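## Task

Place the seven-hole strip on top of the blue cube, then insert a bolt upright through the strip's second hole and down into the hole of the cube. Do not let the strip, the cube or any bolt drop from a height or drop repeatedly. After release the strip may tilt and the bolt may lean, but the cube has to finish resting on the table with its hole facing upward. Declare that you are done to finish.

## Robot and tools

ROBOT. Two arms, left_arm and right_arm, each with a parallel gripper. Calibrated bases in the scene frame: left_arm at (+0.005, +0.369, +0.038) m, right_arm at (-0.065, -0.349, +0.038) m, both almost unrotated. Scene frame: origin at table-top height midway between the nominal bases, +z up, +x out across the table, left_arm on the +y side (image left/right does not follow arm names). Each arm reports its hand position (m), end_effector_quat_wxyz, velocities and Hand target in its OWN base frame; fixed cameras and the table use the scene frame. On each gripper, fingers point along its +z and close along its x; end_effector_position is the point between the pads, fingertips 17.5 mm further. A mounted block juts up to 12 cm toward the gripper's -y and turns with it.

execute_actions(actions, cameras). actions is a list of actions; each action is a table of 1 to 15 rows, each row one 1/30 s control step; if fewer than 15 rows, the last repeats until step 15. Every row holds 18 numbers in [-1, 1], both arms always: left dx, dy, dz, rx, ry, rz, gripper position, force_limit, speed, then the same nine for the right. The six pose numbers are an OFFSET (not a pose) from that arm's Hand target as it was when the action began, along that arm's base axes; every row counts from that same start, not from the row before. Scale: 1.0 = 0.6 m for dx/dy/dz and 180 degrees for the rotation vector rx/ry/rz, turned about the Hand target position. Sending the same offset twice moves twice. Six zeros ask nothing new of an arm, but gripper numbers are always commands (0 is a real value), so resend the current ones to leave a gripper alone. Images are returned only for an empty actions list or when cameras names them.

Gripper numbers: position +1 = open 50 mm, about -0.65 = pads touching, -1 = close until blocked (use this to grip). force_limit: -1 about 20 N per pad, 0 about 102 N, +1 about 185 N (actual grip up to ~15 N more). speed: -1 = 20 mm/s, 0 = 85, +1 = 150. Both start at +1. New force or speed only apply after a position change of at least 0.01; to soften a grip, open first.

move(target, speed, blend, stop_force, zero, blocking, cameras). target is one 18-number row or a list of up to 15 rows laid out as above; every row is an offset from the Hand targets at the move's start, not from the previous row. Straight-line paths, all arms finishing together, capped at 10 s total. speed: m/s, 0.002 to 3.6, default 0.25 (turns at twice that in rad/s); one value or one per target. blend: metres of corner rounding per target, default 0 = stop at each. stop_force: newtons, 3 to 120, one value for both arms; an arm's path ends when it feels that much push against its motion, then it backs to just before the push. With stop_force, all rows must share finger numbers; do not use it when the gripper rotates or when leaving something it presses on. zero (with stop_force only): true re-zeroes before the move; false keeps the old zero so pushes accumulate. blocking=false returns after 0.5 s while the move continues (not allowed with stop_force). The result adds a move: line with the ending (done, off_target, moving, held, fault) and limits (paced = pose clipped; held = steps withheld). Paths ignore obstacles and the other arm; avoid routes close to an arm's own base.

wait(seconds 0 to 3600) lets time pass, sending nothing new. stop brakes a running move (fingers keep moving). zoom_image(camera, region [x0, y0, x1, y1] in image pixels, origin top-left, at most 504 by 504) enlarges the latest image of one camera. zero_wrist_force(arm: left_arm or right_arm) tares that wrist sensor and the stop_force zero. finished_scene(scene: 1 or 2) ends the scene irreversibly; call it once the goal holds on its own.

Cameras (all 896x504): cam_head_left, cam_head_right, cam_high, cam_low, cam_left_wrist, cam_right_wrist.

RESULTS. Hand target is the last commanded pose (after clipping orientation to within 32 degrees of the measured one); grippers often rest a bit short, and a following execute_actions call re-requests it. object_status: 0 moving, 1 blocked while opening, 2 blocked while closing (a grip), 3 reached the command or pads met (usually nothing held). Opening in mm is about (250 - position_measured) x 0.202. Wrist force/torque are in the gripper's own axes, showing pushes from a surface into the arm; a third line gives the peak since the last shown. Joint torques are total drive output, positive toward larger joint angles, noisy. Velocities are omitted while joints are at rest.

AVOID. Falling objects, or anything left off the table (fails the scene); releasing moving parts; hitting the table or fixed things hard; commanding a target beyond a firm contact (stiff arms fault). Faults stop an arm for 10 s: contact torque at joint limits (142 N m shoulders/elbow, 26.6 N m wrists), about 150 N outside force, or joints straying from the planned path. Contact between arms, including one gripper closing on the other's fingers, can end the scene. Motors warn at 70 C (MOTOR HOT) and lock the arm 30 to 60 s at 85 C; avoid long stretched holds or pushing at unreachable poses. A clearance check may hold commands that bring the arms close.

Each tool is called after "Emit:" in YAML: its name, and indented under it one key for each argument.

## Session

Emit:
execute_actions:
  actions: []

Scene clock: 0.00 s.
left_arm: end_effector_position=(+0.0871, -0.3322, +0.0697) position_measured=2 object_status=3 end_effector_quat_wxyz=(-0.007, +0.783, -0.623, +0.007) | right_arm: end_effector_position=(+0.4101, +0.0722, +0.0680) position_measured=3 object_status=3 end_effector_quat_wxyz=(+0.066, -0.142, +0.928, -0.339)
Joint positions: left_arm=[-1.729 -1.776 2.465 -2.254 -1.551 1.186] | right_arm=[4.041 -1.652 -2.284 -1.197 0.987 -0.848]
Joint velocities: within noise
Joint torques (N m): no reading
Wrist force (N): no reading
Wrist torque (N m): no reading
Wrist force, peak (N): no reading
Hand target: left_arm +0.0871, -0.3322, +0.0697; -0.007, +0.783, -0.623, +0.007 | right_arm +0.4101, +0.0722, +0.0680; +0.066, -0.142, +0.928, -0.339
Tool commands: left_gripper/position=+1.0 left_gripper/force_limit=+1.0 left_gripper/speed=+1.0 right_gripper/position=+1.0 right_gripper/force_limit=+1.0 right_gripper/speed=+1.0
camera_calibration:
cam_left_wrist: T_world_to_cam=[[0.21853, -0.97574, 0.01319, -0.33617], [-0.92222, -0.20208, 0.32966, 0.00247], [-0.31899, -0.08421, -0.94401, 0.19354]] pos_world=[0.13748, -0.31122, 0.18632]
cam_right_wrist: T_world_to_cam=[[-0.95449, -0.29772, -0.01776, 0.42338], [-0.26979, 0.88726, -0.37413, 0.09184], [0.12714, -0.35231, -0.92721, 0.17052]] pos_world=[0.40721, 0.10464, 0.19998]

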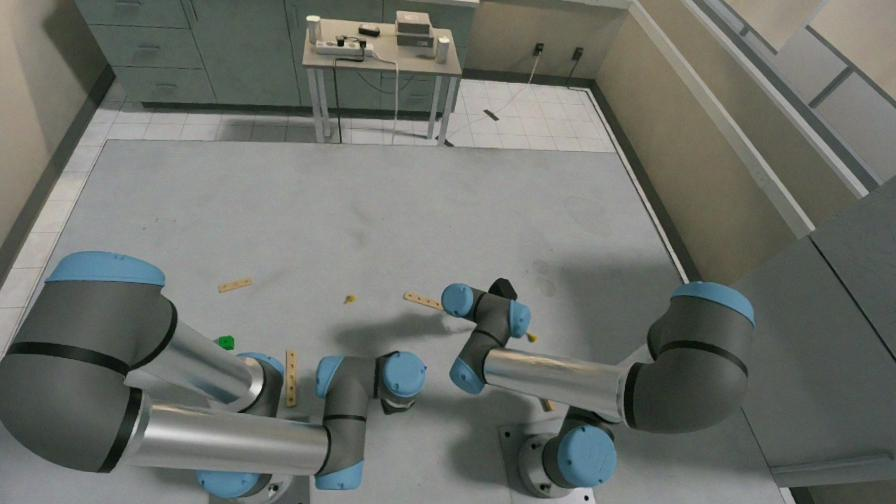

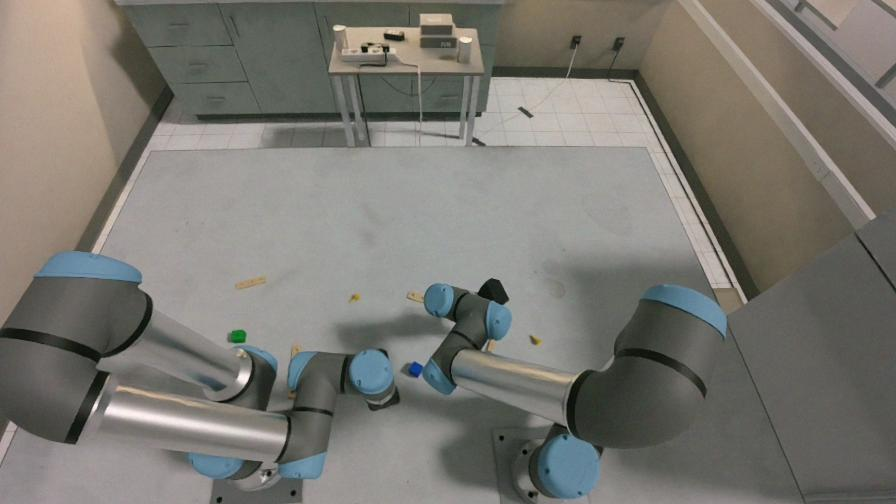

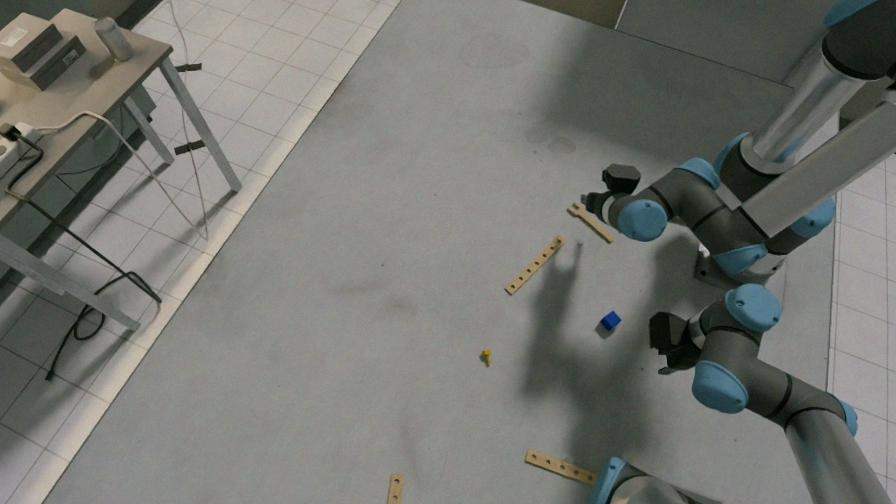

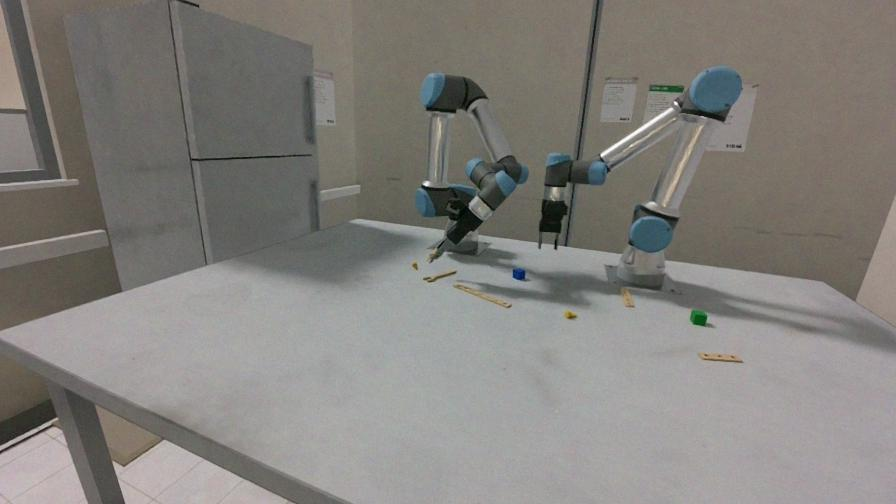

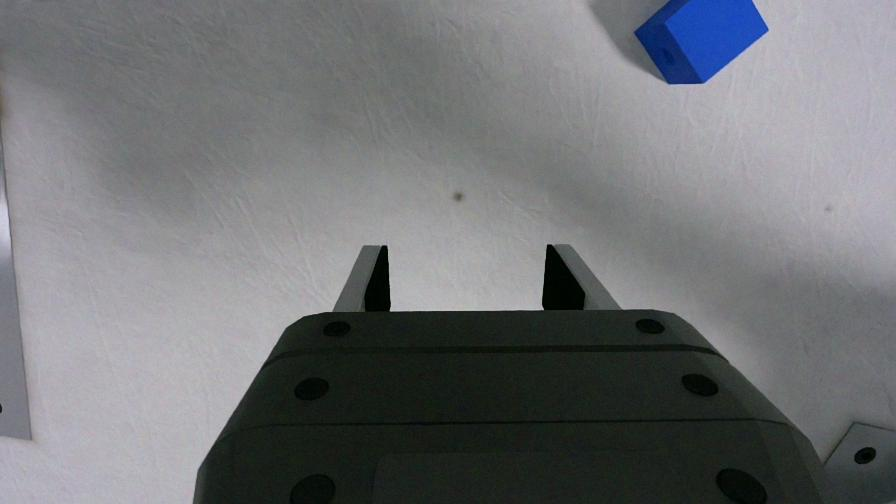

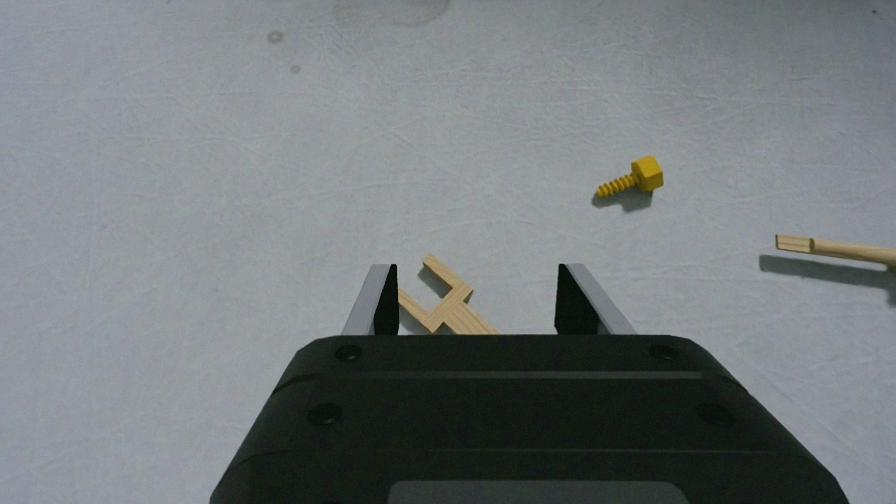

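Emit:
zoom_image:
  camera: "cam_high"
  region: [490, 225, 630, 345]

Emit:
zoom_image:
  camera: "cam_high"
  region: [510, 430, 620, 504]

Emit:
zoom_image:
  camera: "cam_head_left"
  region: [270, 280, 460, 420]

Emit:
zoom_image:
  camera: "cam_left_wrist"
  region: [600, 0, 800, 120]

Emit:
zoom_image:
  camera: "cam_right_wrist"
  region: [580, 140, 680, 220]

Scaled by 3.600 from the camera's image (finer frame: 1280x720).

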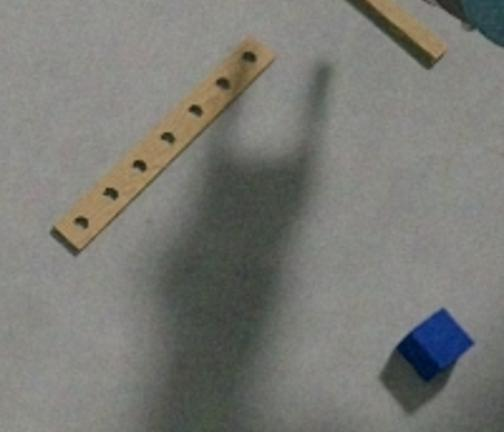

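Scaled by 4.582 from the camera's image (finer frame: 1280x720).

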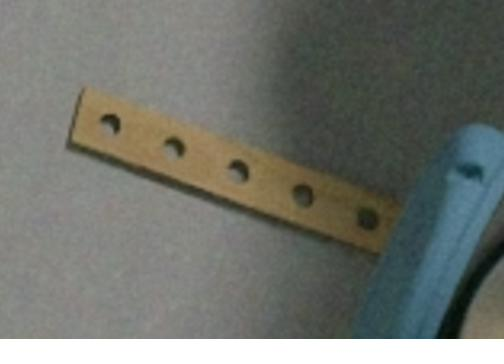

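Scaled by 2.653 from the camera's image (finer frame: 1280x720).

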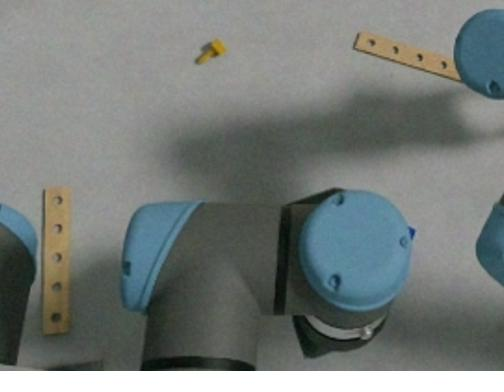

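Scaled by 2.520 from the camera's image (finer frame: 1280x720).

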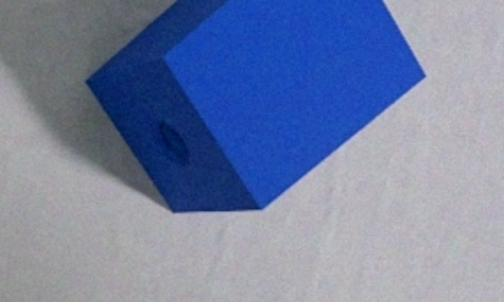

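Scaled by 5.040 from the camera's image (finer frame: 1280x720).

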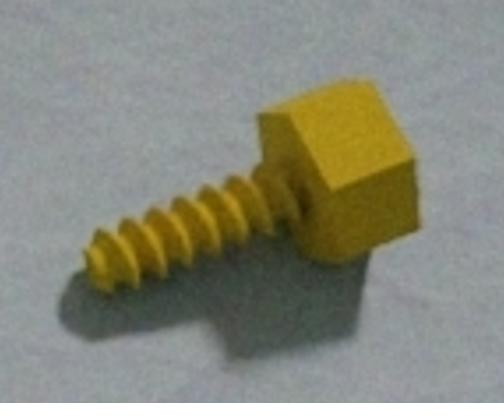

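Emit:
move:
  target:
    - [0.1,0,0.25,-0.0035,0.0055,0.2877,1,1,1,0,0,0,0,0,0,1,1,1]
    - [0.5778,-0.2182,0.22,-0.0035,0.0055,0.2877,1,1,1,0,0,0,0,0,0,1,1,1]
  speed: 0.4
  blend: 0.04
  cameras: ["cam_left_wrist","cam_head_left"]

Emit:
move:
  target:
    - [0,0,0,0,0,0,1,1,1,-0.1335,0.213,0.253,0.3072,-0.3831,-0.6534,1,1,1]
    - [0,0,0,0,0,0,1,1,1,-0.2885,0.4515,-0.0058,0.3072,-0.3831,-0.6534,1,1,1]
  speed: 0.4
  blend: 0.04
  cameras: ["cam_right_wrist"]

Scene clock: 86.83 s.
left_arm: end_effector_position=(+0.4337, -0.4630, +0.2017) position_measured=2 object_status=3 end_effector_quat_wxyz=(+0.000, +0.976, -0.218, +0.000) | right_arm: end_effector_position=(+0.4101, +0.0722, +0.0680) position_measured=3 object_status=3 end_effector_quat_wxyz=(+0.066, -0.142, +0.928, -0.339)
Joint positions: left_arm=[-1.03 -1.23 1.494 -1.834 -1.57 0.981] | right_arm=[4.041 -1.652 -2.284 -1.197 0.987 -0.848]
Joint torques (N m): left_arm=[6.47 -37.65 -35.91 -0.57 -1.4 2.68] | right_arm=[-2.52 23.98 15.93 1.94 -1.41 0.1]
Wrist force (N): left_arm=[0.3 -0.4 0.3] | right_arm=[-0.1 0.1 -0.4]
Wrist torque (N m): left_arm=[-0.09 -0.01 -0.10] | right_arm=[0.02 0.02 -0.01]
Wrist force, peak (N): left_arm=[2.3 -0.6 0.5] | right_arm=[0.2 0.3 -0.6]
Hand target: left_arm +0.4337, -0.4631, +0.2017; +0.000, +0.976, -0.218, +0.000 | right_arm +0.4101, +0.0722, +0.0680; +0.066, -0.142, +0.928, -0.339
Off the commanded pose: left_arm 0.000 m, 0 deg | right_arm 0.000 m, 0 deg.
move: done
cam_left_wrist: T_world_to_cam=[[0.902, -0.43159, 0.01121, -0.58541], [-0.40812, -0.84391, 0.34823, -0.27174], [-0.14083, -0.31867, -0.93734, 0.23053]] pos_world=[0.4496, -0.40852, 0.31728]
Images, in order (width x height): cam_head_left 896x504, cam_left_wrist 896x504.

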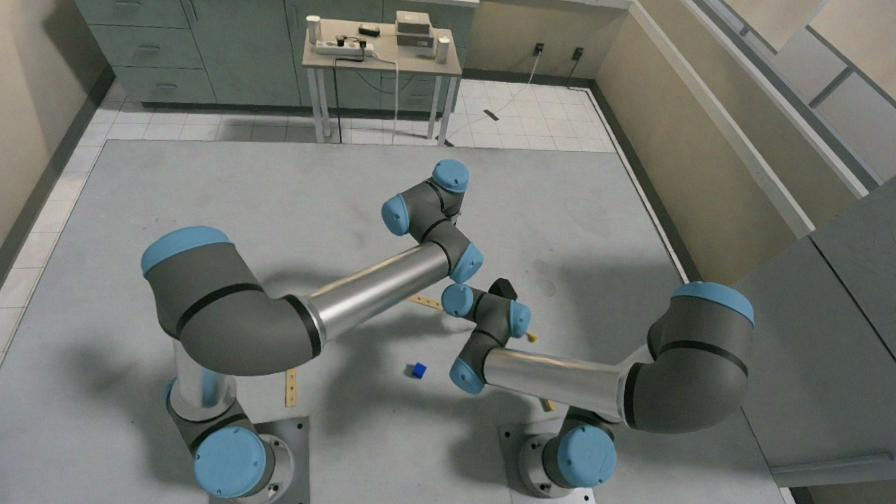

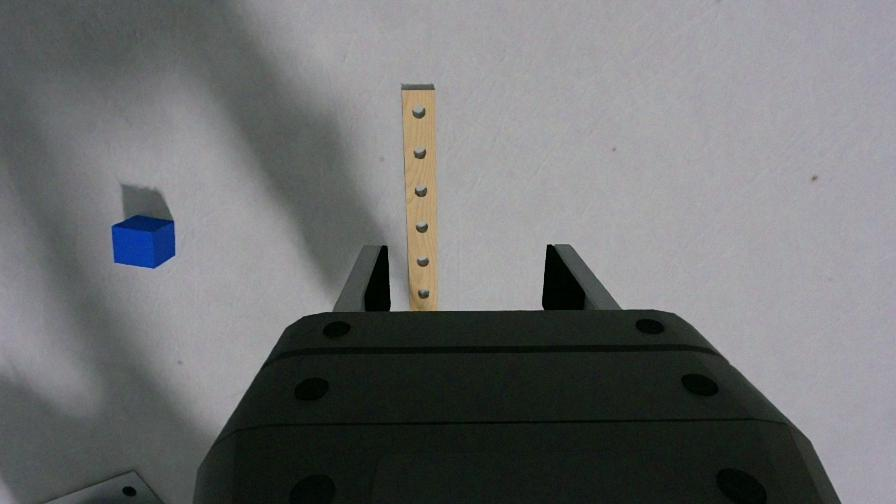

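Scene clock: 88.97 s.
left_arm: end_effector_position=(+0.4337, -0.4631, +0.2017) position_measured=2 object_status=3 end_effector_quat_wxyz=(+0.000, +0.976, -0.218, +0.000) | right_arm: end_effector_position=(+0.3807, +0.1197, +0.1241) position_measured=3 object_status=3 end_effector_quat_wxyz=(+0.155, +0.293, +0.923, -0.194)
Joint positions: left_arm=[-1.03 -1.23 1.494 -1.834 -1.57 0.981] | right_arm=[4.084 -1.475 -2.219 -1.31 1.156 0.048]
Joint torques (N m): left_arm=[7.08 -36.54 -35.69 -0.51 -1.13 2.49] | right_arm=[-14.24 10.64 8.85 4.13 -2.96 -2.25]
Wrist force (N): left_arm=[0.0 -0.1 0.2] | right_arm=[-0.7 0.6 -0.6]
Wrist torque (N m): left_arm=[-0.03 0.03 -0.08] | right_arm=[-0.03 -0.03 0.19]
Wrist force, peak (N): left_arm=[0.6 -0.1 0.5] | right_arm=[-0.5 0.0 -2.5]
Hand target: left_arm +0.4337, -0.4631, +0.2017; +0.000, +0.976, -0.218, +0.000 | right_arm +0.3807, +0.1196, +0.1241; +0.155, +0.293, +0.923, -0.194 (not the last commanded pose)
Off the commanded pose: left_arm 0.000 m, 0 deg | right_arm 0.272 m, 93 deg.
move: held (right_arm; a check stopped the path); path passed 0 of 2 targets; limits=held
pose unreachable (right arm): on one or more control steps of this call, first in action 0 (counted from 0), this arm could not follow its commanded pose, so it was not sent that pose on those steps. It may still have moved: this result reports where it is.
cause: moving toward the commanded pose would bring a part of the arm too close to another arm (a part of this arm just beyond joint 5 (wrist 2) and a part of the left arm just beyond its joint 3 (elbow), at the place that arm is still heading or pushing toward).
cam_right_wrist: T_world_to_cam=[[-0.78093, 0.48934, -0.3882, 0.29611], [0.52191, 0.85264, 0.02488, -0.284], [0.34317, -0.18318, -0.92124, 0.13988]] pos_world=[0.33146, 0.12288, 0.25088]

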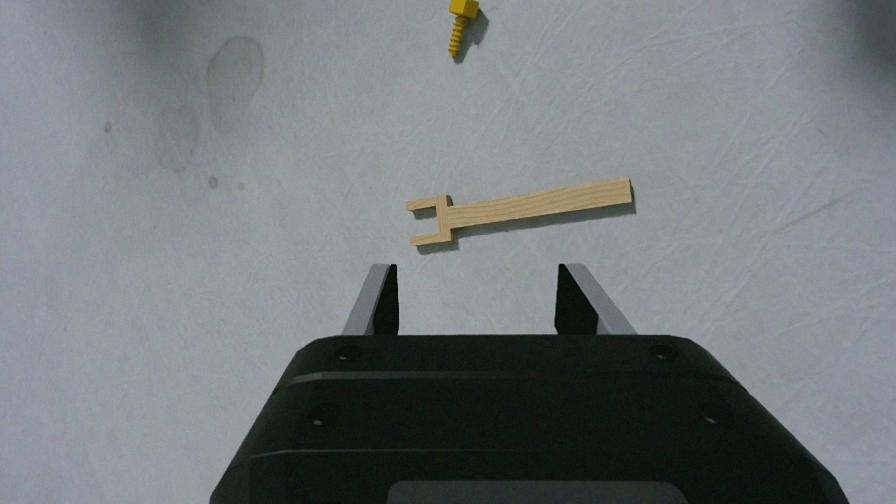

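Emit:
move:
  target: [-0.0062,0.6717,0.0,0,0,-0.166,1,1,1,0,0,0,0,0,0,1,1,1]
  speed: 0.5

Scene clock: 101.23 s.
left_arm: end_effector_position=(+0.4300, -0.0601, +0.2017) position_measured=2 object_status=3 end_effector_quat_wxyz=(+0.000, +0.887, -0.462, +0.000) | right_arm: end_effector_position=(+0.3807, +0.1196, +0.1241) position_measured=3 object_status=3 end_effector_quat_wxyz=(+0.155, +0.293, +0.923, -0.194)
Joint positions: left_arm=[-0.451 -1.71 2.028 -1.889 -1.57 2.081] | right_arm=[4.084 -1.475 -2.219 -1.31 1.156 0.047]
Joint torques (N m): left_arm=[8.53 -27.21 -34.41 -0.77 -1.12 2.48] | right_arm=[-13.97 10.73 7.99 4.17 -2.58 -2.17]
Wrist force (N): left_arm=[0.1 -0.3 0.1] | right_arm=[-0.7 0.8 -0.6]
Wrist torque (N m): left_arm=[-0.04 0.01 -0.07] | right_arm=[0.01 -0.03 0.19]
Wrist force, peak (N): left_arm=[-1.9 -1.9 0.2] | right_arm=[-0.7 1.0 -0.8]
Hand target: left_arm +0.4300, -0.0601, +0.2017; +0.000, +0.887, -0.463, +0.000 | right_arm +0.3807, +0.1196, +0.1241; +0.155, +0.293, +0.923, -0.194
Off the commanded pose: left_arm 0.000 m, 0 deg | right_arm 0.000 m, 0 deg.
move: done

Emit:
move:
  target:
    - [0,0,0,0,0,0,1,1,1,-0.0845,0.134,0.16,0.192,-0.2411,-0.4153,1,1,1]
    - [0,0,0,0,0,0,1,1,1,-0.2395,0.3725,-0.0993,0.192,-0.2411,-0.4153,1,1,1]
  speed: 0.4
  blend: 0.04
  cameras: ["cam_right_wrist"]

Scene clock: 113.30 s.
left_arm: end_effector_position=(+0.4300, -0.0601, +0.2017) position_measured=2 object_status=3 end_effector_quat_wxyz=(+0.000, +0.887, -0.463, +0.000) | right_arm: end_effector_position=(+0.2370, +0.3430, +0.0646) position_measured=3 object_status=3 end_effector_quat_wxyz=(+0.227, +0.847, +0.465, +0.124)
Joint positions: left_arm=[-0.451 -1.71 2.028 -1.889 -1.57 2.081] | right_arm=[4.725 -1.639 -2.253 -1.127 1.14 2.218]
Joint torques (N m): left_arm=[6.99 -15.28 -33.72 -0.52 -1.34 2.55] | right_arm=[10.57 15.7 27.39 4.19 -2.67 2.46]
Wrist force (N): left_arm=[0.0 -0.1 0.5] | right_arm=[-0.8 0.8 -2.0]
Wrist torque (N m): left_arm=[-0.02 0.02 -0.08] | right_arm=[-0.17 0.04 0.08]
Wrist force, peak (N): left_arm=[-0.2 -0.6 0.6] | right_arm=[-1.4 2.8 -3.3]
Hand target: left_arm +0.4300, -0.0601, +0.2017; +0.000, +0.887, -0.463, +0.000 | right_arm +0.2370, +0.3431, +0.0645; +0.227, +0.847, +0.465, +0.124
Off the commanded pose: left_arm 0.000 m, 0 deg | right_arm 0.000 m, 0 deg.
move: done
cam_right_wrist: T_world_to_cam=[[0.53421, 0.84525, 0.01318, -0.40824], [0.55665, -0.36346, 0.74702, -0.03578], [0.63621, -0.39172, -0.66467, 0.1608]] pos_world=[0.1357, 0.39505, 0.13899]

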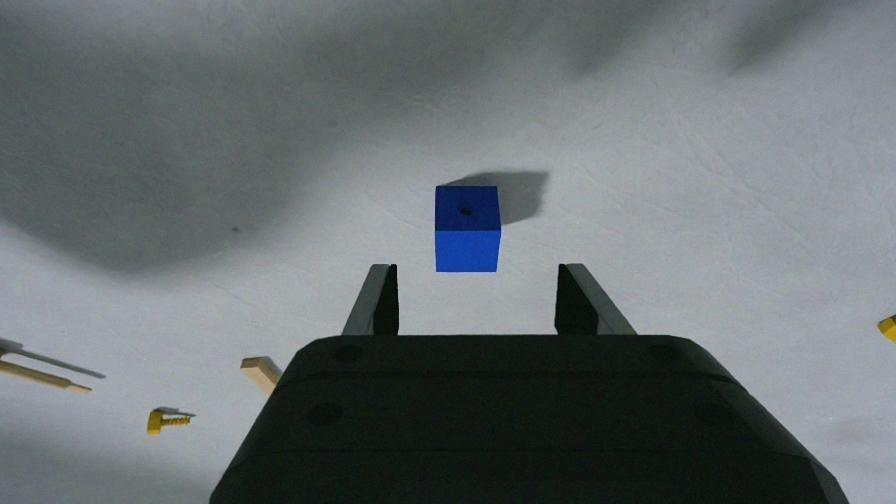

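Emit:
move:
  target: [0,0,0,0,0,0,1,1,1,0.0647,-0.0397,-0.13,0,0,0,1,1,1]
  speed: 0.2

Emit:
move:
  target: [0,0,0,0,0,0,1,1,1,0,0,0.001,0,0,0,-1,-0.8,-0.3]

Emit:
move:
  target:
    - [0,0,0,0,0,0,1,1,1,0.02,0,0.17,0,0,0,-1,-0.8,-0.3]
    - [0,0,0,0,0,0,1,1,1,0.1478,0.0703,0.175,0.48,0.2107,-0.2908,-1,-0.8,-0.3]
  speed: 0.35
  blend: 0.04
  cameras: ["cam_right_wrist"]

Scene clock: 130.10 s.
left_arm: end_effector_position=(+0.4300, -0.0601, +0.2017) position_measured=2 object_status=3 end_effector_quat_wxyz=(+0.000, +0.887, -0.463, +0.000) | right_arm: end_effector_position=(+0.2758, +0.3193, -0.0134) position_measured=3 object_status=3 end_effector_quat_wxyz=(+0.227, +0.847, +0.465, +0.124)
Joint positions: left_arm=[-0.451 -1.71 2.028 -1.889 -1.57 2.081] | right_arm=[4.628 -1.821 -2.356 -0.797 1.113 2.115]
Joint torques (N m): left_arm=[6.9 -15.3 -34.96 -0.46 -1.39 2.31] | right_arm=[-14.09 18.41 1.79 4.23 -3.16 -2.27]
Wrist force (N): left_arm=[0.0 -0.5 0.2] | right_arm=[-0.6 1.0 -2.0]
Wrist torque (N m): left_arm=[-0.07 0.02 -0.07] | right_arm=[-0.14 -0.03 0.17]
Wrist force, peak (N): left_arm=[-0.3 -0.8 0.1] | right_arm=[-0.7 0.6 -3.7]
Hand target: left_arm +0.4300, -0.0601, +0.2017; +0.000, +0.887, -0.463, +0.000 | right_arm +0.2759, +0.3193, -0.0135; +0.227, +0.847, +0.465, +0.124
Off the commanded pose: left_arm 0.000 m, 0 deg | right_arm 0.000 m, 0 deg.
move: done

Scene clock: 130.63 s.
left_arm: end_effector_position=(+0.4300, -0.0601, +0.2017) position_measured=2 object_status=3 end_effector_quat_wxyz=(+0.000, +0.887, -0.463, +0.000) | right_arm: end_effector_position=(+0.2759, +0.3193, -0.0129) position_measured=103 object_status=2 end_effector_quat_wxyz=(+0.227, +0.847, +0.465, +0.124)
Joint positions: left_arm=[-0.451 -1.71 2.028 -1.889 -1.57 2.081] | right_arm=[4.628 -1.82 -2.356 -0.799 1.113 2.115]
Joint torques (N m): left_arm=[7.28 -14.24 -34.11 -0.48 -1.47 2.37] | right_arm=[-13.86 36.62 24.82 1.1 -2.32 -2.06]
Wrist force (N): left_arm=[0.2 -0.3 0.6] | right_arm=[-0.6 0.9 -1.7]
Wrist torque (N m): left_arm=[-0.03 0.00 -0.07] | right_arm=[-0.14 -0.02 0.16]
Wrist force, peak (N): left_arm=[0.0 -0.5 0.6] | right_arm=[-1.0 1.1 -2.1]
Hand target: left_arm +0.4300, -0.0601, +0.2017; +0.000, +0.887, -0.463, +0.000 | right_arm +0.2759, +0.3193, -0.0129; +0.227, +0.847, +0.465, +0.124
Off the commanded pose: left_arm 0.000 m, 0 deg | right_arm 0.000 m, 0 deg.
move: done

Scene clock: 134.63 s.
left_arm: end_effector_position=(+0.4300, -0.0601, +0.2017) position_measured=2 object_status=3 end_effector_quat_wxyz=(+0.000, +0.887, -0.463, +0.000) | right_arm: end_effector_position=(+0.3645, +0.3615, +0.0922) position_measured=103 object_status=2 end_effector_quat_wxyz=(-0.498, +0.863, -0.075, +0.044)
Joint positions: left_arm=[-0.451 -1.71 2.028 -1.889 -1.57 2.081] | right_arm=[3.934 -2.105 -2.467 0.82 2.085 2.808]
Joint torques (N m): left_arm=[6.15 -16.17 -33.91 -0.72 -1.33 2.28] | right_arm=[12 24.75 14.16 5.66 -1.52 2.46]
Wrist force (N): left_arm=[0.0 -0.4 0.4] | right_arm=[0.2 0.2 0.4]
Wrist torque (N m): left_arm=[-0.05 0.02 -0.07] | right_arm=[0.19 -0.06 -0.06]
Wrist force, peak (N): left_arm=[0.3 -0.4 0.8] | right_arm=[-0.9 0.9 -3.3]
Hand target: left_arm +0.4300, -0.0601, +0.2017; +0.000, +0.887, -0.463, +0.000 | right_arm +0.3645, +0.3615, +0.0921; -0.498, +0.863, -0.075, +0.044
Off the commanded pose: left_arm 0.000 m, 0 deg | right_arm 0.000 m, 0 deg.
move: done
cam_right_wrist: T_world_to_cam=[[0.98249, -0.18621, 0.00577, -0.28218], [-0.13539, -0.73496, -0.66446, 0.39608], [0.12797, 0.65205, -0.7473, -0.07919]] pos_world=[0.341, 0.29019, 0.20562]

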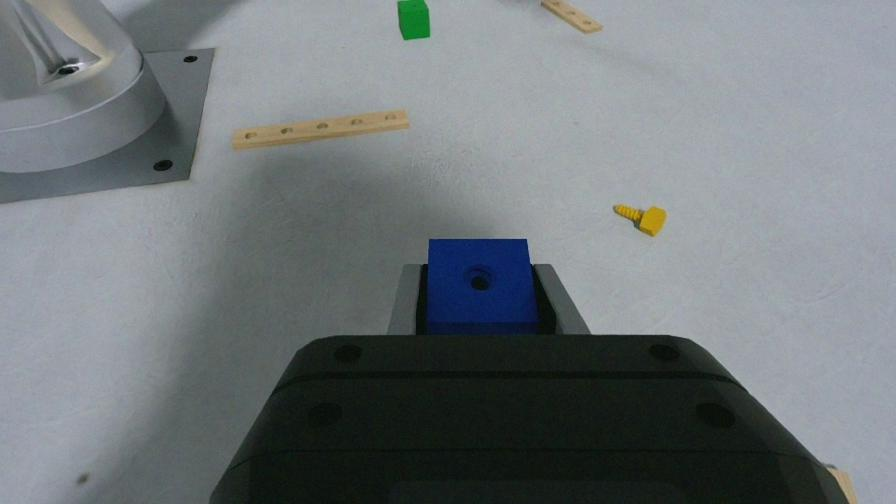

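Emit:
move:
  target: [0,0,0,0,0,0,1,1,1,0,0,-0.165,0,0,0,-1,-0.8,-0.3]
  speed: 0.25

Emit:
move:
  target: [0,0,0,0,0,0,1,1,1,0,0,-0.018,0,0,0,-1,-0.8,-0.3]
  speed: 0.01
  stop_force: 4

Emit:
move:
  target: [0,0,0,0,0,0,1,1,1,0,0,0.0008,0,0,0,1,-0.8,-0.6]

Emit:
move:
  target: [0,0,0,0,0,0,1,1,1,-0.02,-0.114,0.067,0,0,0,1,-0.8,-0.3]
  speed: 0.2
  cameras: ["cam_right_wrist"]

Scene clock: 156.47 s.
left_arm: end_effector_position=(+0.4300, -0.0601, +0.2017) position_measured=2 object_status=3 end_effector_quat_wxyz=(+0.000, +0.887, -0.463, +0.000) | right_arm: end_effector_position=(+0.3645, +0.3615, -0.0068) position_measured=103 object_status=2 end_effector_quat_wxyz=(-0.498, +0.863, -0.075, +0.044)
Joint positions: left_arm=[-0.451 -1.71 2.028 -1.889 -1.57 2.081] | right_arm=[3.934 -2.465 -2.401 1.114 2.085 2.808]
Joint torques (N m): left_arm=[7.22 -13.61 -34.73 -0.42 -1.36 1.94] | right_arm=[10.92 31.22 9.25 5.36 -1.46 2.6]
Wrist force (N): left_arm=[0.0 -0.4 0.3] | right_arm=[0.1 0.3 0.5]
Wrist torque (N m): left_arm=[-0.05 0.02 -0.07] | right_arm=[0.20 -0.05 -0.06]
Wrist force, peak (N): left_arm=[0.2 -0.5 0.9] | right_arm=[-0.1 2.1 1.4]
Hand target: left_arm +0.4300, -0.0601, +0.2017; +0.000, +0.887, -0.463, +0.000 | right_arm +0.3645, +0.3615, -0.0069; -0.498, +0.863, -0.075, +0.044
Off the commanded pose: left_arm 0.000 m, 0 deg | right_arm 0.000 m, 0 deg.
move: done

Scene clock: 158.50 s.
left_arm: end_effector_position=(+0.4300, -0.0601, +0.2017) position_measured=2 object_status=3 end_effector_quat_wxyz=(+0.000, +0.887, -0.463, +0.000) | right_arm: end_effector_position=(+0.3645, +0.3615, -0.0155) position_measured=103 object_status=2 end_effector_quat_wxyz=(-0.498, +0.863, -0.075, +0.044)
Joint positions: left_arm=[-0.451 -1.71 2.028 -1.889 -1.57 2.081] | right_arm=[3.934 -2.495 -2.391 1.134 2.085 2.808]
Joint torques (N m): left_arm=[6.77 -14.95 -34.14 -0.64 -1.3 2.26] | right_arm=[10.83 46.66 -12.38 2.48 -1.46 1.27]
Wrist force (N): left_arm=[0.2 -0.3 0.5] | right_arm=[-0.1 0.6 0.5]
Wrist torque (N m): left_arm=[-0.04 -0.02 -0.07] | right_arm=[0.27 -0.01 -0.06]
Wrist force, peak (N): left_arm=[0.2 -0.5 0.7] | right_arm=[-0.9 -11.6 -9.9]
Hand target: left_arm +0.4300, -0.0601, +0.2017; +0.000, +0.887, -0.463, +0.000 | right_arm +0.3645, +0.3615, -0.0155; -0.498, +0.863, -0.075, +0.044 (not the last commanded pose)
Off the commanded pose: left_arm 0.000 m, 0 deg | right_arm 0.002 m, 0 deg.
move: contact (right_arm)

Scene clock: 159.17 s.
left_arm: end_effector_position=(+0.4300, -0.0601, +0.2017) position_measured=2 object_status=3 end_effector_quat_wxyz=(+0.000, +0.887, -0.463, +0.000) | right_arm: end_effector_position=(+0.3645, +0.3615, -0.0150) position_measured=3 object_status=0 end_effector_quat_wxyz=(-0.498, +0.863, -0.075, +0.044)
Joint positions: left_arm=[-0.451 -1.71 2.028 -1.889 -1.57 2.081] | right_arm=[3.934 -2.494 -2.392 1.133 2.085 2.808]
Joint torques (N m): left_arm=[7.99 -15.44 -34.83 -0.58 -1.26 1.78] | right_arm=[9.39 47.96 -13.4 2.22 -1.17 0.61]
Wrist force (N): left_arm=[0.1 -0.3 0.7] | right_arm=[-0.4 0.6 0.7]
Wrist torque (N m): left_arm=[-0.04 0.02 -0.07] | right_arm=[0.27 0.03 -0.06]
Wrist force, peak (N): left_arm=[-0.1 -0.4 0.8] | right_arm=[-0.4 0.6 0.7]
Hand target: left_arm +0.4300, -0.0601, +0.2017; +0.000, +0.887, -0.463, +0.000 | right_arm +0.3645, +0.3615, -0.0150; -0.498, +0.863, -0.075, +0.044
Off the commanded pose: left_arm 0.000 m, 0 deg | right_arm 0.000 m, 0 deg.
move: done

Scene clock: 160.30 s.
left_arm: end_effector_position=(+0.4300, -0.0601, +0.2017) position_measured=2 object_status=3 end_effector_quat_wxyz=(+0.000, +0.887, -0.463, +0.000) | right_arm: end_effector_position=(+0.3526, +0.2933, +0.0251) position_measured=3 object_status=3 end_effector_quat_wxyz=(-0.498, +0.863, -0.075, +0.044)
Joint positions: left_arm=[-0.451 -1.71 2.028 -1.889 -1.57 2.081] | right_arm=[3.795 -2.36 -2.533 1.088 2.197 2.71]
Joint torques (N m): left_arm=[7.67 -14.26 -34.24 -0.58 -1.03 1.91] | right_arm=[-14.65 42.78 -11.6 2.15 3.29 -2.24]
Wrist force (N): left_arm=[0.2 -0.2 0.5] | right_arm=[0.0 0.5 0.5]
Wrist torque (N m): left_arm=[-0.02 0.00 -0.08] | right_arm=[0.26 -0.02 0.02]
Wrist force, peak (N): left_arm=[-0.2 -0.4 0.8] | right_arm=[-0.3 0.5 1.8]
Hand target: left_arm +0.4300, -0.0601, +0.2017; +0.000, +0.887, -0.463, +0.000 | right_arm +0.3525, +0.2931, +0.0252; -0.498, +0.863, -0.075, +0.044
Off the commanded pose: left_arm 0.000 m, 0 deg | right_arm 0.000 m, 0 deg.
move: done
cam_right_wrist: T_world_to_cam=[[0.98245, -0.18642, 0.00569, -0.28263], [-0.13558, -0.73482, -0.66457, 0.29979], [0.12807, 0.65214, -0.7472, -0.0834]] pos_world=[0.329, 0.22199, 0.13852]

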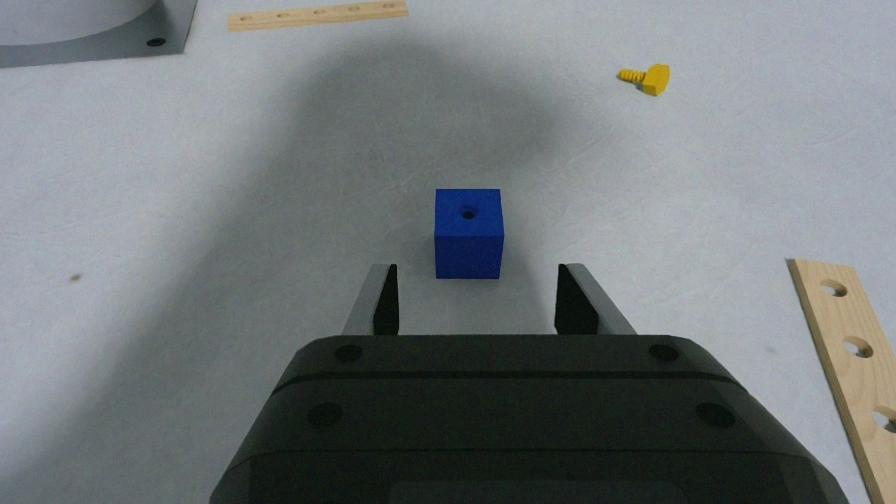

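Emit:
move:
  target:
    - [0,0,0,0,0,0,1,1,1,-0.0375,-0.2885,0.2913,-0.267,-0.4443,0.6307,1,1,1]
    - [0,0,0,0,0,0,1,1,1,-0.0483,-0.615,0.0897,-0.267,-0.4443,0.6307,1,1,1]
  speed: 0.4
  blend: 0.04
  cameras: ["cam_right_wrist"]

Emit:
move:
  target:
    - [-0.0407,-0.6648,-0.15,0,0,0.165,1,1,1,0,0,0,0,0,0,1,1,1]
  speed: 0.4
  cameras: ["cam_left_wrist"]

Scene clock: 177.47 s.
left_arm: end_effector_position=(+0.4300, -0.0601, +0.2017) position_measured=2 object_status=3 end_effector_quat_wxyz=(+0.000, +0.887, -0.463, +0.000) | right_arm: end_effector_position=(+0.3235, -0.0759, +0.0790) position_measured=3 object_status=3 end_effector_quat_wxyz=(+0.057, +0.434, +0.891, +0.117)
Joint positions: left_arm=[-0.451 -1.71 2.028 -1.889 -1.57 2.081] | right_arm=[3.203 -1.265 -2.601 -0.63 1.718 -0.588]
Joint torques (N m): left_arm=[7.31 -13.74 -34.57 -0.73 -1.13 2.09] | right_arm=[-12.26 -1.71 29.47 5.25 2.51 -2.45]
Wrist force (N): left_arm=[0.3 -0.3 0.6] | right_arm=[-1.2 1.1 -1.6]
Wrist torque (N m): left_arm=[-0.05 -0.03 -0.06] | right_arm=[-0.13 0.11 0.12]
Wrist force, peak (N): left_arm=[-0.1 -0.6 0.9] | right_arm=[0.3 2.1 -3.1]
Hand target: left_arm +0.4300, -0.0601, +0.2017; +0.000, +0.887, -0.463, +0.000 | right_arm +0.3236, -0.0759, +0.0790; +0.057, +0.434, +0.892, +0.117
Off the commanded pose: left_arm 0.000 m, 0 deg | right_arm 0.000 m, 0 deg.
move: done
cam_right_wrist: T_world_to_cam=[[-0.61705, 0.7868, 0.01379, 0.26742], [0.66204, 0.50957, 0.54959, -0.19915], [0.42539, 0.34825, -0.83532, 0.08908]] pos_world=[0.25897, -0.13995, 0.18017]

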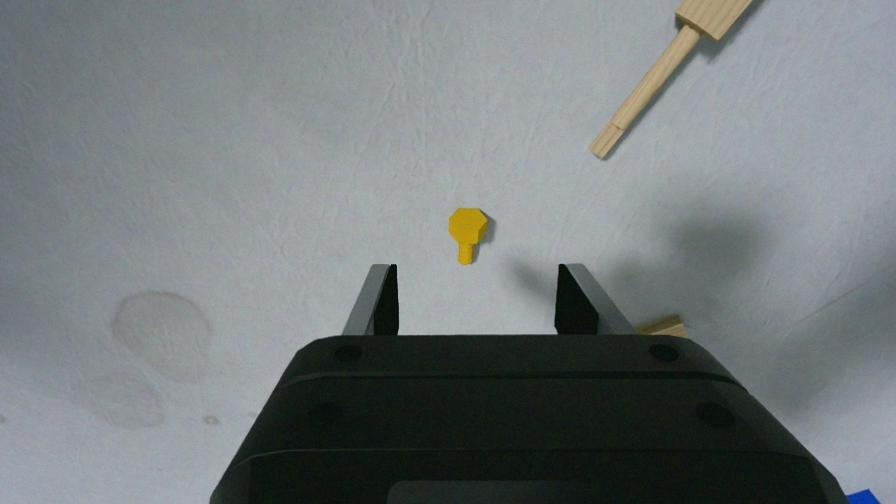

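Scene clock: 179.40 s.
left_arm: end_effector_position=(+0.4056, -0.4588, +0.1117) position_measured=2 object_status=3 end_effector_quat_wxyz=(+0.000, +0.976, -0.220, +0.000) end_effector_velocity=(+0.000, -0.002, +0.000) end_effector_angular_velocity=(+0.000, -0.001, +0.001) | right_arm: end_effector_position=(+0.3236, -0.0759, +0.0790) position_measured=3 object_status=3 end_effector_quat_wxyz=(+0.057, +0.434, +0.892, +0.117)
Joint positions: left_arm=[-1.067 -1.201 1.7 -2.07 -1.57 0.948] | right_arm=[3.202 -1.266 -2.601 -0.63 1.718 -0.588]
Joint velocities: left_arm=[-0.001 0.004 -0.005 0 0.001 -0.002] | right_arm=[within noise]
Joint torques (N m): left_arm=[-7.32 -34.86 -31.74 -0.44 1.61 -2.31] | right_arm=[-14.5 -0.16 29.42 5.28 2.48 -2.27]
Wrist force (N): left_arm=[0.2 0.4 0.3] | right_arm=[-1.2 1.0 -1.6]
Wrist torque (N m): left_arm=[0.04 -0.01 -0.01] | right_arm=[-0.15 0.12 0.12]
Wrist force, peak (N): left_arm=[0.9 2.5 0.7] | right_arm=[-1.3 1.0 -2.0]
Hand target: left_arm +0.4056, -0.4589, +0.1117; +0.000, +0.976, -0.220, +0.000 | right_arm +0.3236, -0.0759, +0.0790; +0.057, +0.434, +0.892, +0.117
Off the commanded pose: left_arm 0.000 m, 0 deg | right_arm 0.000 m, 0 deg.
move: done
cam_left_wrist: T_world_to_cam=[[0.90055, -0.4346, 0.01123, -0.55803], [-0.41093, -0.84252, 0.34828, -0.24654], [-0.1419, -0.31826, -0.93732, 0.14429]] pos_world=[0.4217, -0.40431, 0.22738]

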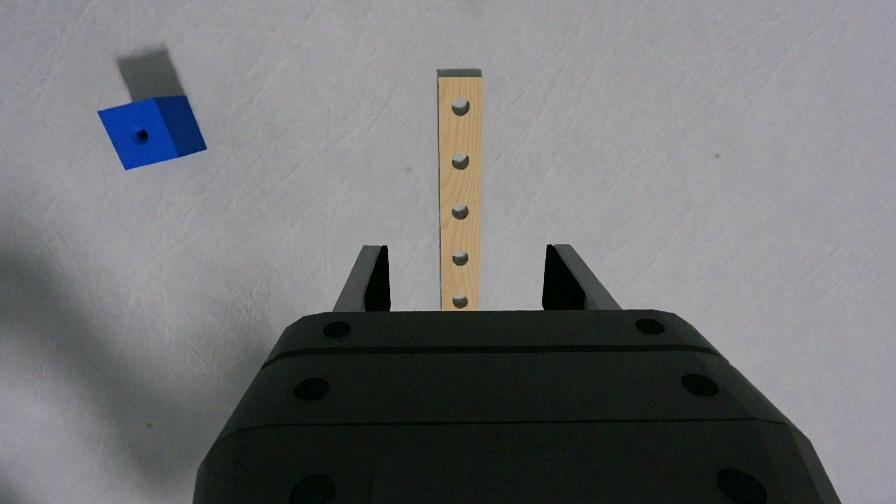

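Emit:
zoom_image:
  camera: "cam_right_wrist"
  region: [430, 190, 510, 280]

Emit:
move:
  target: [0,0,-0.209,0,0,0,1,1,1,0,0,0,0,0,0,1,1,1]
  speed: 0.15

This scene's latest camera images include none from cam_right_wrist. They are from: cam_left_wrist. cam_right_wrist's image comes with the result of a call that names it in "cameras".

Scene clock: 188.93 s.
left_arm: end_effector_position=(+0.4056, -0.4589, -0.0135) position_measured=2 object_status=3 end_effector_quat_wxyz=(+0.000, +0.976, -0.220, +0.000) | right_arm: end_effector_position=(+0.3236, -0.0759, +0.0790) position_measured=3 object_status=3 end_effector_quat_wxyz=(+0.057, +0.434, +0.892, +0.117)
Joint positions: left_arm=[-1.067 -1.02 1.811 -2.362 -1.57 0.948] | right_arm=[3.202 -1.266 -2.601 -0.63 1.718 -0.588]
Joint torques (N m): left_arm=[8.21 -41.23 -10.48 -6.13 1.27 2.29] | right_arm=[-13.95 -2.97 29.52 5.3 2.34 -2.29]
Wrist force (N): left_arm=[0.0 0.4 0.9] | right_arm=[-1.1 0.7 -1.8]
Wrist torque (N m): left_arm=[0.03 0.00 -0.03] | right_arm=[-0.20 0.10 0.11]
Wrist force, peak (N): left_arm=[0.1 0.1 2.0] | right_arm=[-1.2 0.7 -2.1]
Hand target: left_arm +0.4056, -0.4589, -0.0137; +0.000, +0.976, -0.220, +0.000 | right_arm +0.3236, -0.0759, +0.0790; +0.057, +0.434, +0.892, +0.117
Off the commanded pose: left_arm 0.000 m, 0 deg | right_arm 0.000 m, 0 deg.
move: done

Emit:
move:
  target: [0,0,-0.01,0,0,0,1,1,1,0,0,0,0,0,0,1,1,1]
  speed: 0.01
  stop_force: 4
  cameras: ["cam_right_wrist"]

Emit:
zoom_image:
  camera: "cam_right_wrist"
  region: [430, 190, 510, 280]

Emit:
move:
  target: [0,0,0.0008,0,0,0,-1,-0.7,-0.8,0,0,0,0,0,0,1,1,1]

Emit:
move:
  target: [0,0,0.1,0,0,0,-1,-0.7,-0.8,0,0,0,0,0,0,1,1,1]
  speed: 0.1
  cameras: ["cam_left_wrist"]

Scene clock: 199.17 s.
left_arm: end_effector_position=(+0.4056, -0.4590, -0.0195) position_measured=2 object_status=3 end_effector_quat_wxyz=(+0.000, +0.976, -0.220, +0.000) | right_arm: end_effector_position=(+0.3236, -0.0759, +0.0790) position_measured=3 object_status=3 end_effector_quat_wxyz=(+0.057, +0.434, +0.892, +0.117)
Joint positions: left_arm=[-1.067 -1.009 1.814 -2.375 -1.57 0.948] | right_arm=[3.202 -1.266 -2.601 -0.63 1.718 -0.588]
Joint torques (N m): left_arm=[7.12 -48.37 -9.47 -1.21 1.71 2.56] | right_arm=[-11.59 -2 30.19 5.19 2.31 -1.69]
Wrist force (N): left_arm=[-1.7 -1.0 -6.0] | right_arm=[-0.9 1.1 -1.6]
Wrist torque (N m): left_arm=[-0.07 0.21 -0.06] | right_arm=[-0.14 0.06 0.12]
Wrist force, peak (N): left_arm=[-1.5 -1.0 -6.5] | right_arm=[-1.4 0.7 -2.1]
Hand target: left_arm +0.4056, -0.4589, -0.0194; +0.000, +0.976, -0.220, +0.000 | right_arm +0.3236, -0.0759, +0.0790; +0.057, +0.434, +0.892, +0.117
Off the commanded pose: left_arm 0.000 m, 0 deg | right_arm 0.000 m, 0 deg.
move: contact (left_arm)
cam_right_wrist: T_world_to_cam=[[-0.61709, 0.78677, 0.01402, 0.26745], [0.66204, 0.50948, 0.54966, -0.19919], [0.42531, 0.34847, -0.83527, 0.08899]] pos_world=[0.25907, -0.13995, 0.18007]

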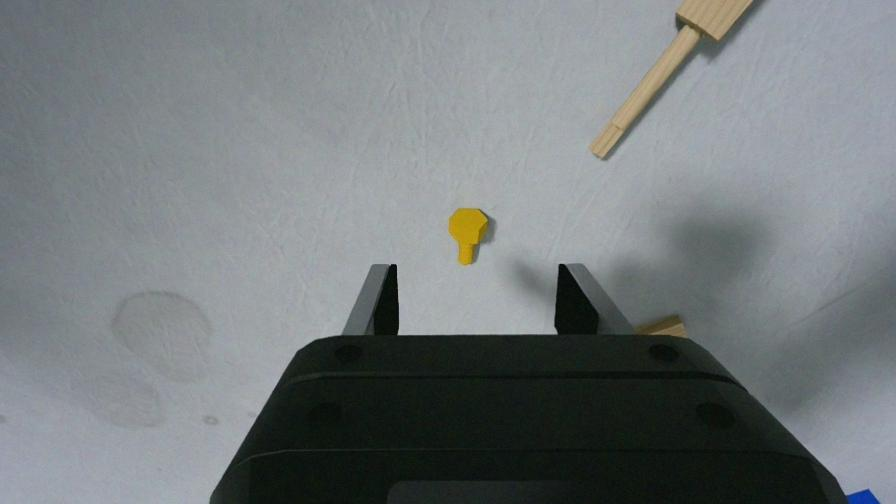

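Scaled by 5.600 from the camera's image (finer frame: 1280x720).

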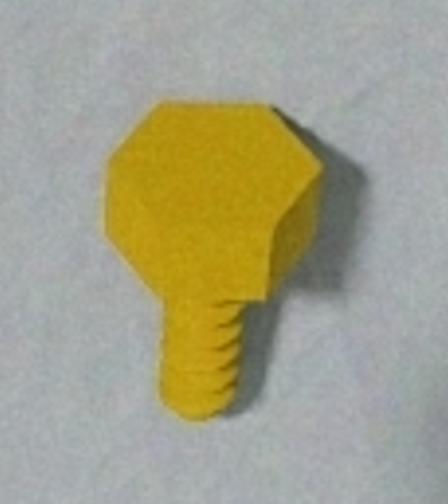

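Scene clock: 200.20 s.
left_arm: end_effector_position=(+0.4056, -0.4589, -0.0190) position_measured=134 object_status=2 end_effector_quat_wxyz=(+0.000, +0.976, -0.220, +0.000) | right_arm: end_effector_position=(+0.3236, -0.0759, +0.0790) position_measured=3 object_status=3 end_effector_quat_wxyz=(+0.057, +0.434, +0.892, +0.117)
Joint positions: left_arm=[-1.067 -1.01 1.814 -2.374 -1.57 0.948] | right_arm=[3.202 -1.266 -2.601 -0.63 1.718 -0.588]
Joint torques (N m): left_arm=[7.15 -54.38 -27.25 -0.68 -0.29 2.46] | right_arm=[-13.9 -1.8 29.44 5.34 2.47 -2.14]
Wrist force (N): left_arm=[0.0 -0.1 0.9] | right_arm=[-0.9 0.6 -1.6]
Wrist torque (N m): left_arm=[-0.04 0.00 -0.04] | right_arm=[-0.21 0.08 0.12]
Wrist force, peak (N): left_arm=[0.2 0.0 -4.8] | right_arm=[-1.5 0.8 -2.2]
Hand target: left_arm +0.4056, -0.4589, -0.0190; +0.000, +0.976, -0.220, +0.000 | right_arm +0.3236, -0.0759, +0.0790; +0.057, +0.434, +0.892, +0.117
Off the commanded pose: left_arm 0.000 m, 0 deg | right_arm 0.000 m, 0 deg.
move: done

Scene clock: 201.43 s.
left_arm: end_effector_position=(+0.4057, -0.4589, +0.0409) position_measured=134 object_status=2 end_effector_quat_wxyz=(+0.000, +0.976, -0.220, +0.000) | right_arm: end_effector_position=(+0.3236, -0.0759, +0.0790) position_measured=3 object_status=3 end_effector_quat_wxyz=(+0.057, +0.434, +0.892, +0.117)
Joint positions: left_arm=[-1.067 -1.107 1.774 -2.237 -1.57 0.948] | right_arm=[3.202 -1.266 -2.601 -0.63 1.718 -0.588]
Joint torques (N m): left_arm=[-5.29 -52.68 -32.17 -0.57 -0.7 -0.45] | right_arm=[-13.16 -0.79 30.95 5.31 2.29 -2.01]
Wrist force (N): left_arm=[0.2 0.2 0.6] | right_arm=[-1.3 0.4 -1.4]
Wrist torque (N m): left_arm=[0.03 -0.02 -0.02] | right_arm=[-0.25 0.14 0.12]
Wrist force, peak (N): left_arm=[-0.1 0.2 1.9] | right_arm=[-1.2 0.9 -2.0]
Hand target: left_arm +0.4056, -0.4589, +0.0410; +0.000, +0.976, -0.220, +0.000 | right_arm +0.3236, -0.0759, +0.0790; +0.057, +0.434, +0.892, +0.117
Off the commanded pose: left_arm 0.000 m, 0 deg | right_arm 0.000 m, 0 deg.
move: done
cam_left_wrist: T_world_to_cam=[[0.90061, -0.43449, 0.01118, -0.55729], [-0.41081, -0.84257, 0.34828, -0.22209], [-0.1419, -0.31826, -0.93732, 0.07777]] pos_world=[0.4217, -0.40451, 0.15648]

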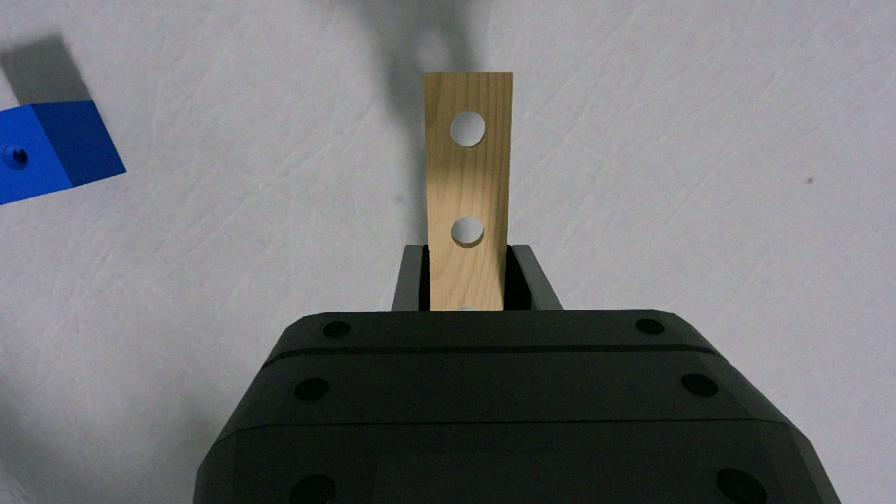

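Emit:
move:
  target:
    - [-0.03,0.1,0.05,0,0,-0.165,-1,-0.7,-0.8,0.0352,0.0322,-0.1,0,0,0,1,-0.8,-0.3]
    - [-0.0783,0.2665,0.02,0,0,-0.165,-1,-0.7,-0.8,0.0352,0.0322,-0.14,0,0,0,1,-0.8,-0.3]
  speed: 0.15

Emit:
move:
  target: [0,0,0,0,0,0,-1,-0.7,-0.8,0,0,-0.0225,0,0,0,1,-0.8,-0.3]
  speed: 0.01
  stop_force: 4
  cameras: ["cam_right_wrist"]

Scene clock: 220.20 s.
left_arm: end_effector_position=(+0.3587, -0.2992, +0.0530) position_measured=134 object_status=2 end_effector_quat_wxyz=(+0.000, +0.887, -0.463, +0.000) end_effector_velocity=(-0.001, +0.002, -0.001) end_effector_angular_velocity=(+0.001, +0.000, -0.001) | right_arm: end_effector_position=(+0.3447, -0.0565, -0.0050) position_measured=3 object_status=3 end_effector_quat_wxyz=(+0.057, +0.434, +0.892, +0.117)
Joint positions: left_arm=[-0.985 -1.42 2.181 -2.332 -1.57 1.548] | right_arm=[3.266 -1.647 -2.678 -0.162 1.704 -0.525]
Joint velocities: left_arm=[0.001 -0.002 0.005 -0.002 0 0.002] | right_arm=[within noise]
Joint torques (N m): left_arm=[7.26 -35.63 -11.17 -6.29 1.35 2.45] | right_arm=[-8.68 7.79 -0.34 5.2 1.52 1.71]
Wrist force (N): left_arm=[0.1 0.1 1.0] | right_arm=[-0.7 0.7 -1.4]
Wrist torque (N m): left_arm=[-0.01 0.00 -0.08] | right_arm=[-0.21 0.05 0.03]
Wrist force, peak (N): left_arm=[-1.1 -0.5 1.1] | right_arm=[-1.1 1.3 -2.1]
Hand target: left_arm +0.3586, -0.2990, +0.0530; +0.000, +0.887, -0.463, +0.000 | right_arm +0.3447, -0.0566, -0.0050; +0.057, +0.434, +0.892, +0.117
Off the commanded pose: left_arm 0.000 m, 0 deg | right_arm 0.000 m, 0 deg.
move: done

Scene clock: 222.53 s.
left_arm: end_effector_position=(+0.3586, -0.2990, +0.0530) position_measured=134 object_status=2 end_effector_quat_wxyz=(+0.000, +0.887, -0.463, +0.000) | right_arm: end_effector_position=(+0.3447, -0.0566, -0.0185) position_measured=3 object_status=3 end_effector_quat_wxyz=(+0.057, +0.434, +0.892, +0.117)
Joint positions: left_arm=[-0.985 -1.42 2.181 -2.332 -1.57 1.548] | right_arm=[3.266 -1.715 -2.688 -0.084 1.704 -0.525]
Joint torques (N m): left_arm=[6.93 -37.09 -12.38 -6.29 1.17 2.45] | right_arm=[-12.53 9.29 -1.18 5.45 1.35 -1.88]
Wrist force (N): left_arm=[0.1 0.0 0.9] | right_arm=[-0.6 0.7 -1.9]
Wrist torque (N m): left_arm=[-0.01 0.00 -0.08] | right_arm=[-0.21 0.03 0.04]
Wrist force, peak (N): left_arm=[0.3 0.2 1.2] | right_arm=[-1.0 1.0 -2.0]
Hand target: left_arm +0.3586, -0.2990, +0.0530; +0.000, +0.887, -0.463, +0.000 | right_arm +0.3447, -0.0566, -0.0185; +0.057, +0.434, +0.892, +0.117
Off the commanded pose: left_arm 0.000 m, 0 deg | right_arm 0.000 m, 0 deg.
move: done
cam_right_wrist: T_world_to_cam=[[-0.61709, 0.78677, 0.01402, 0.26665], [0.66204, 0.50948, 0.54966, -0.1694], [0.42531, 0.34847, -0.83527, -0.00815]] pos_world=[0.28017, -0.12065, 0.08257]

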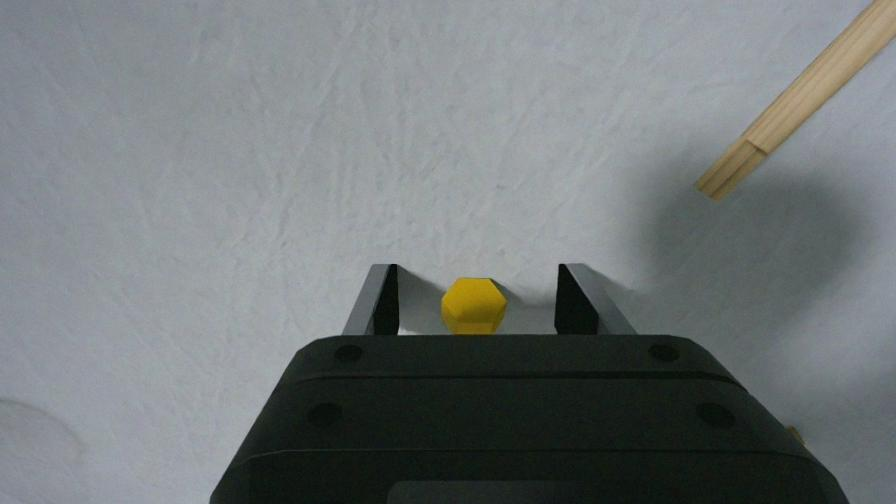

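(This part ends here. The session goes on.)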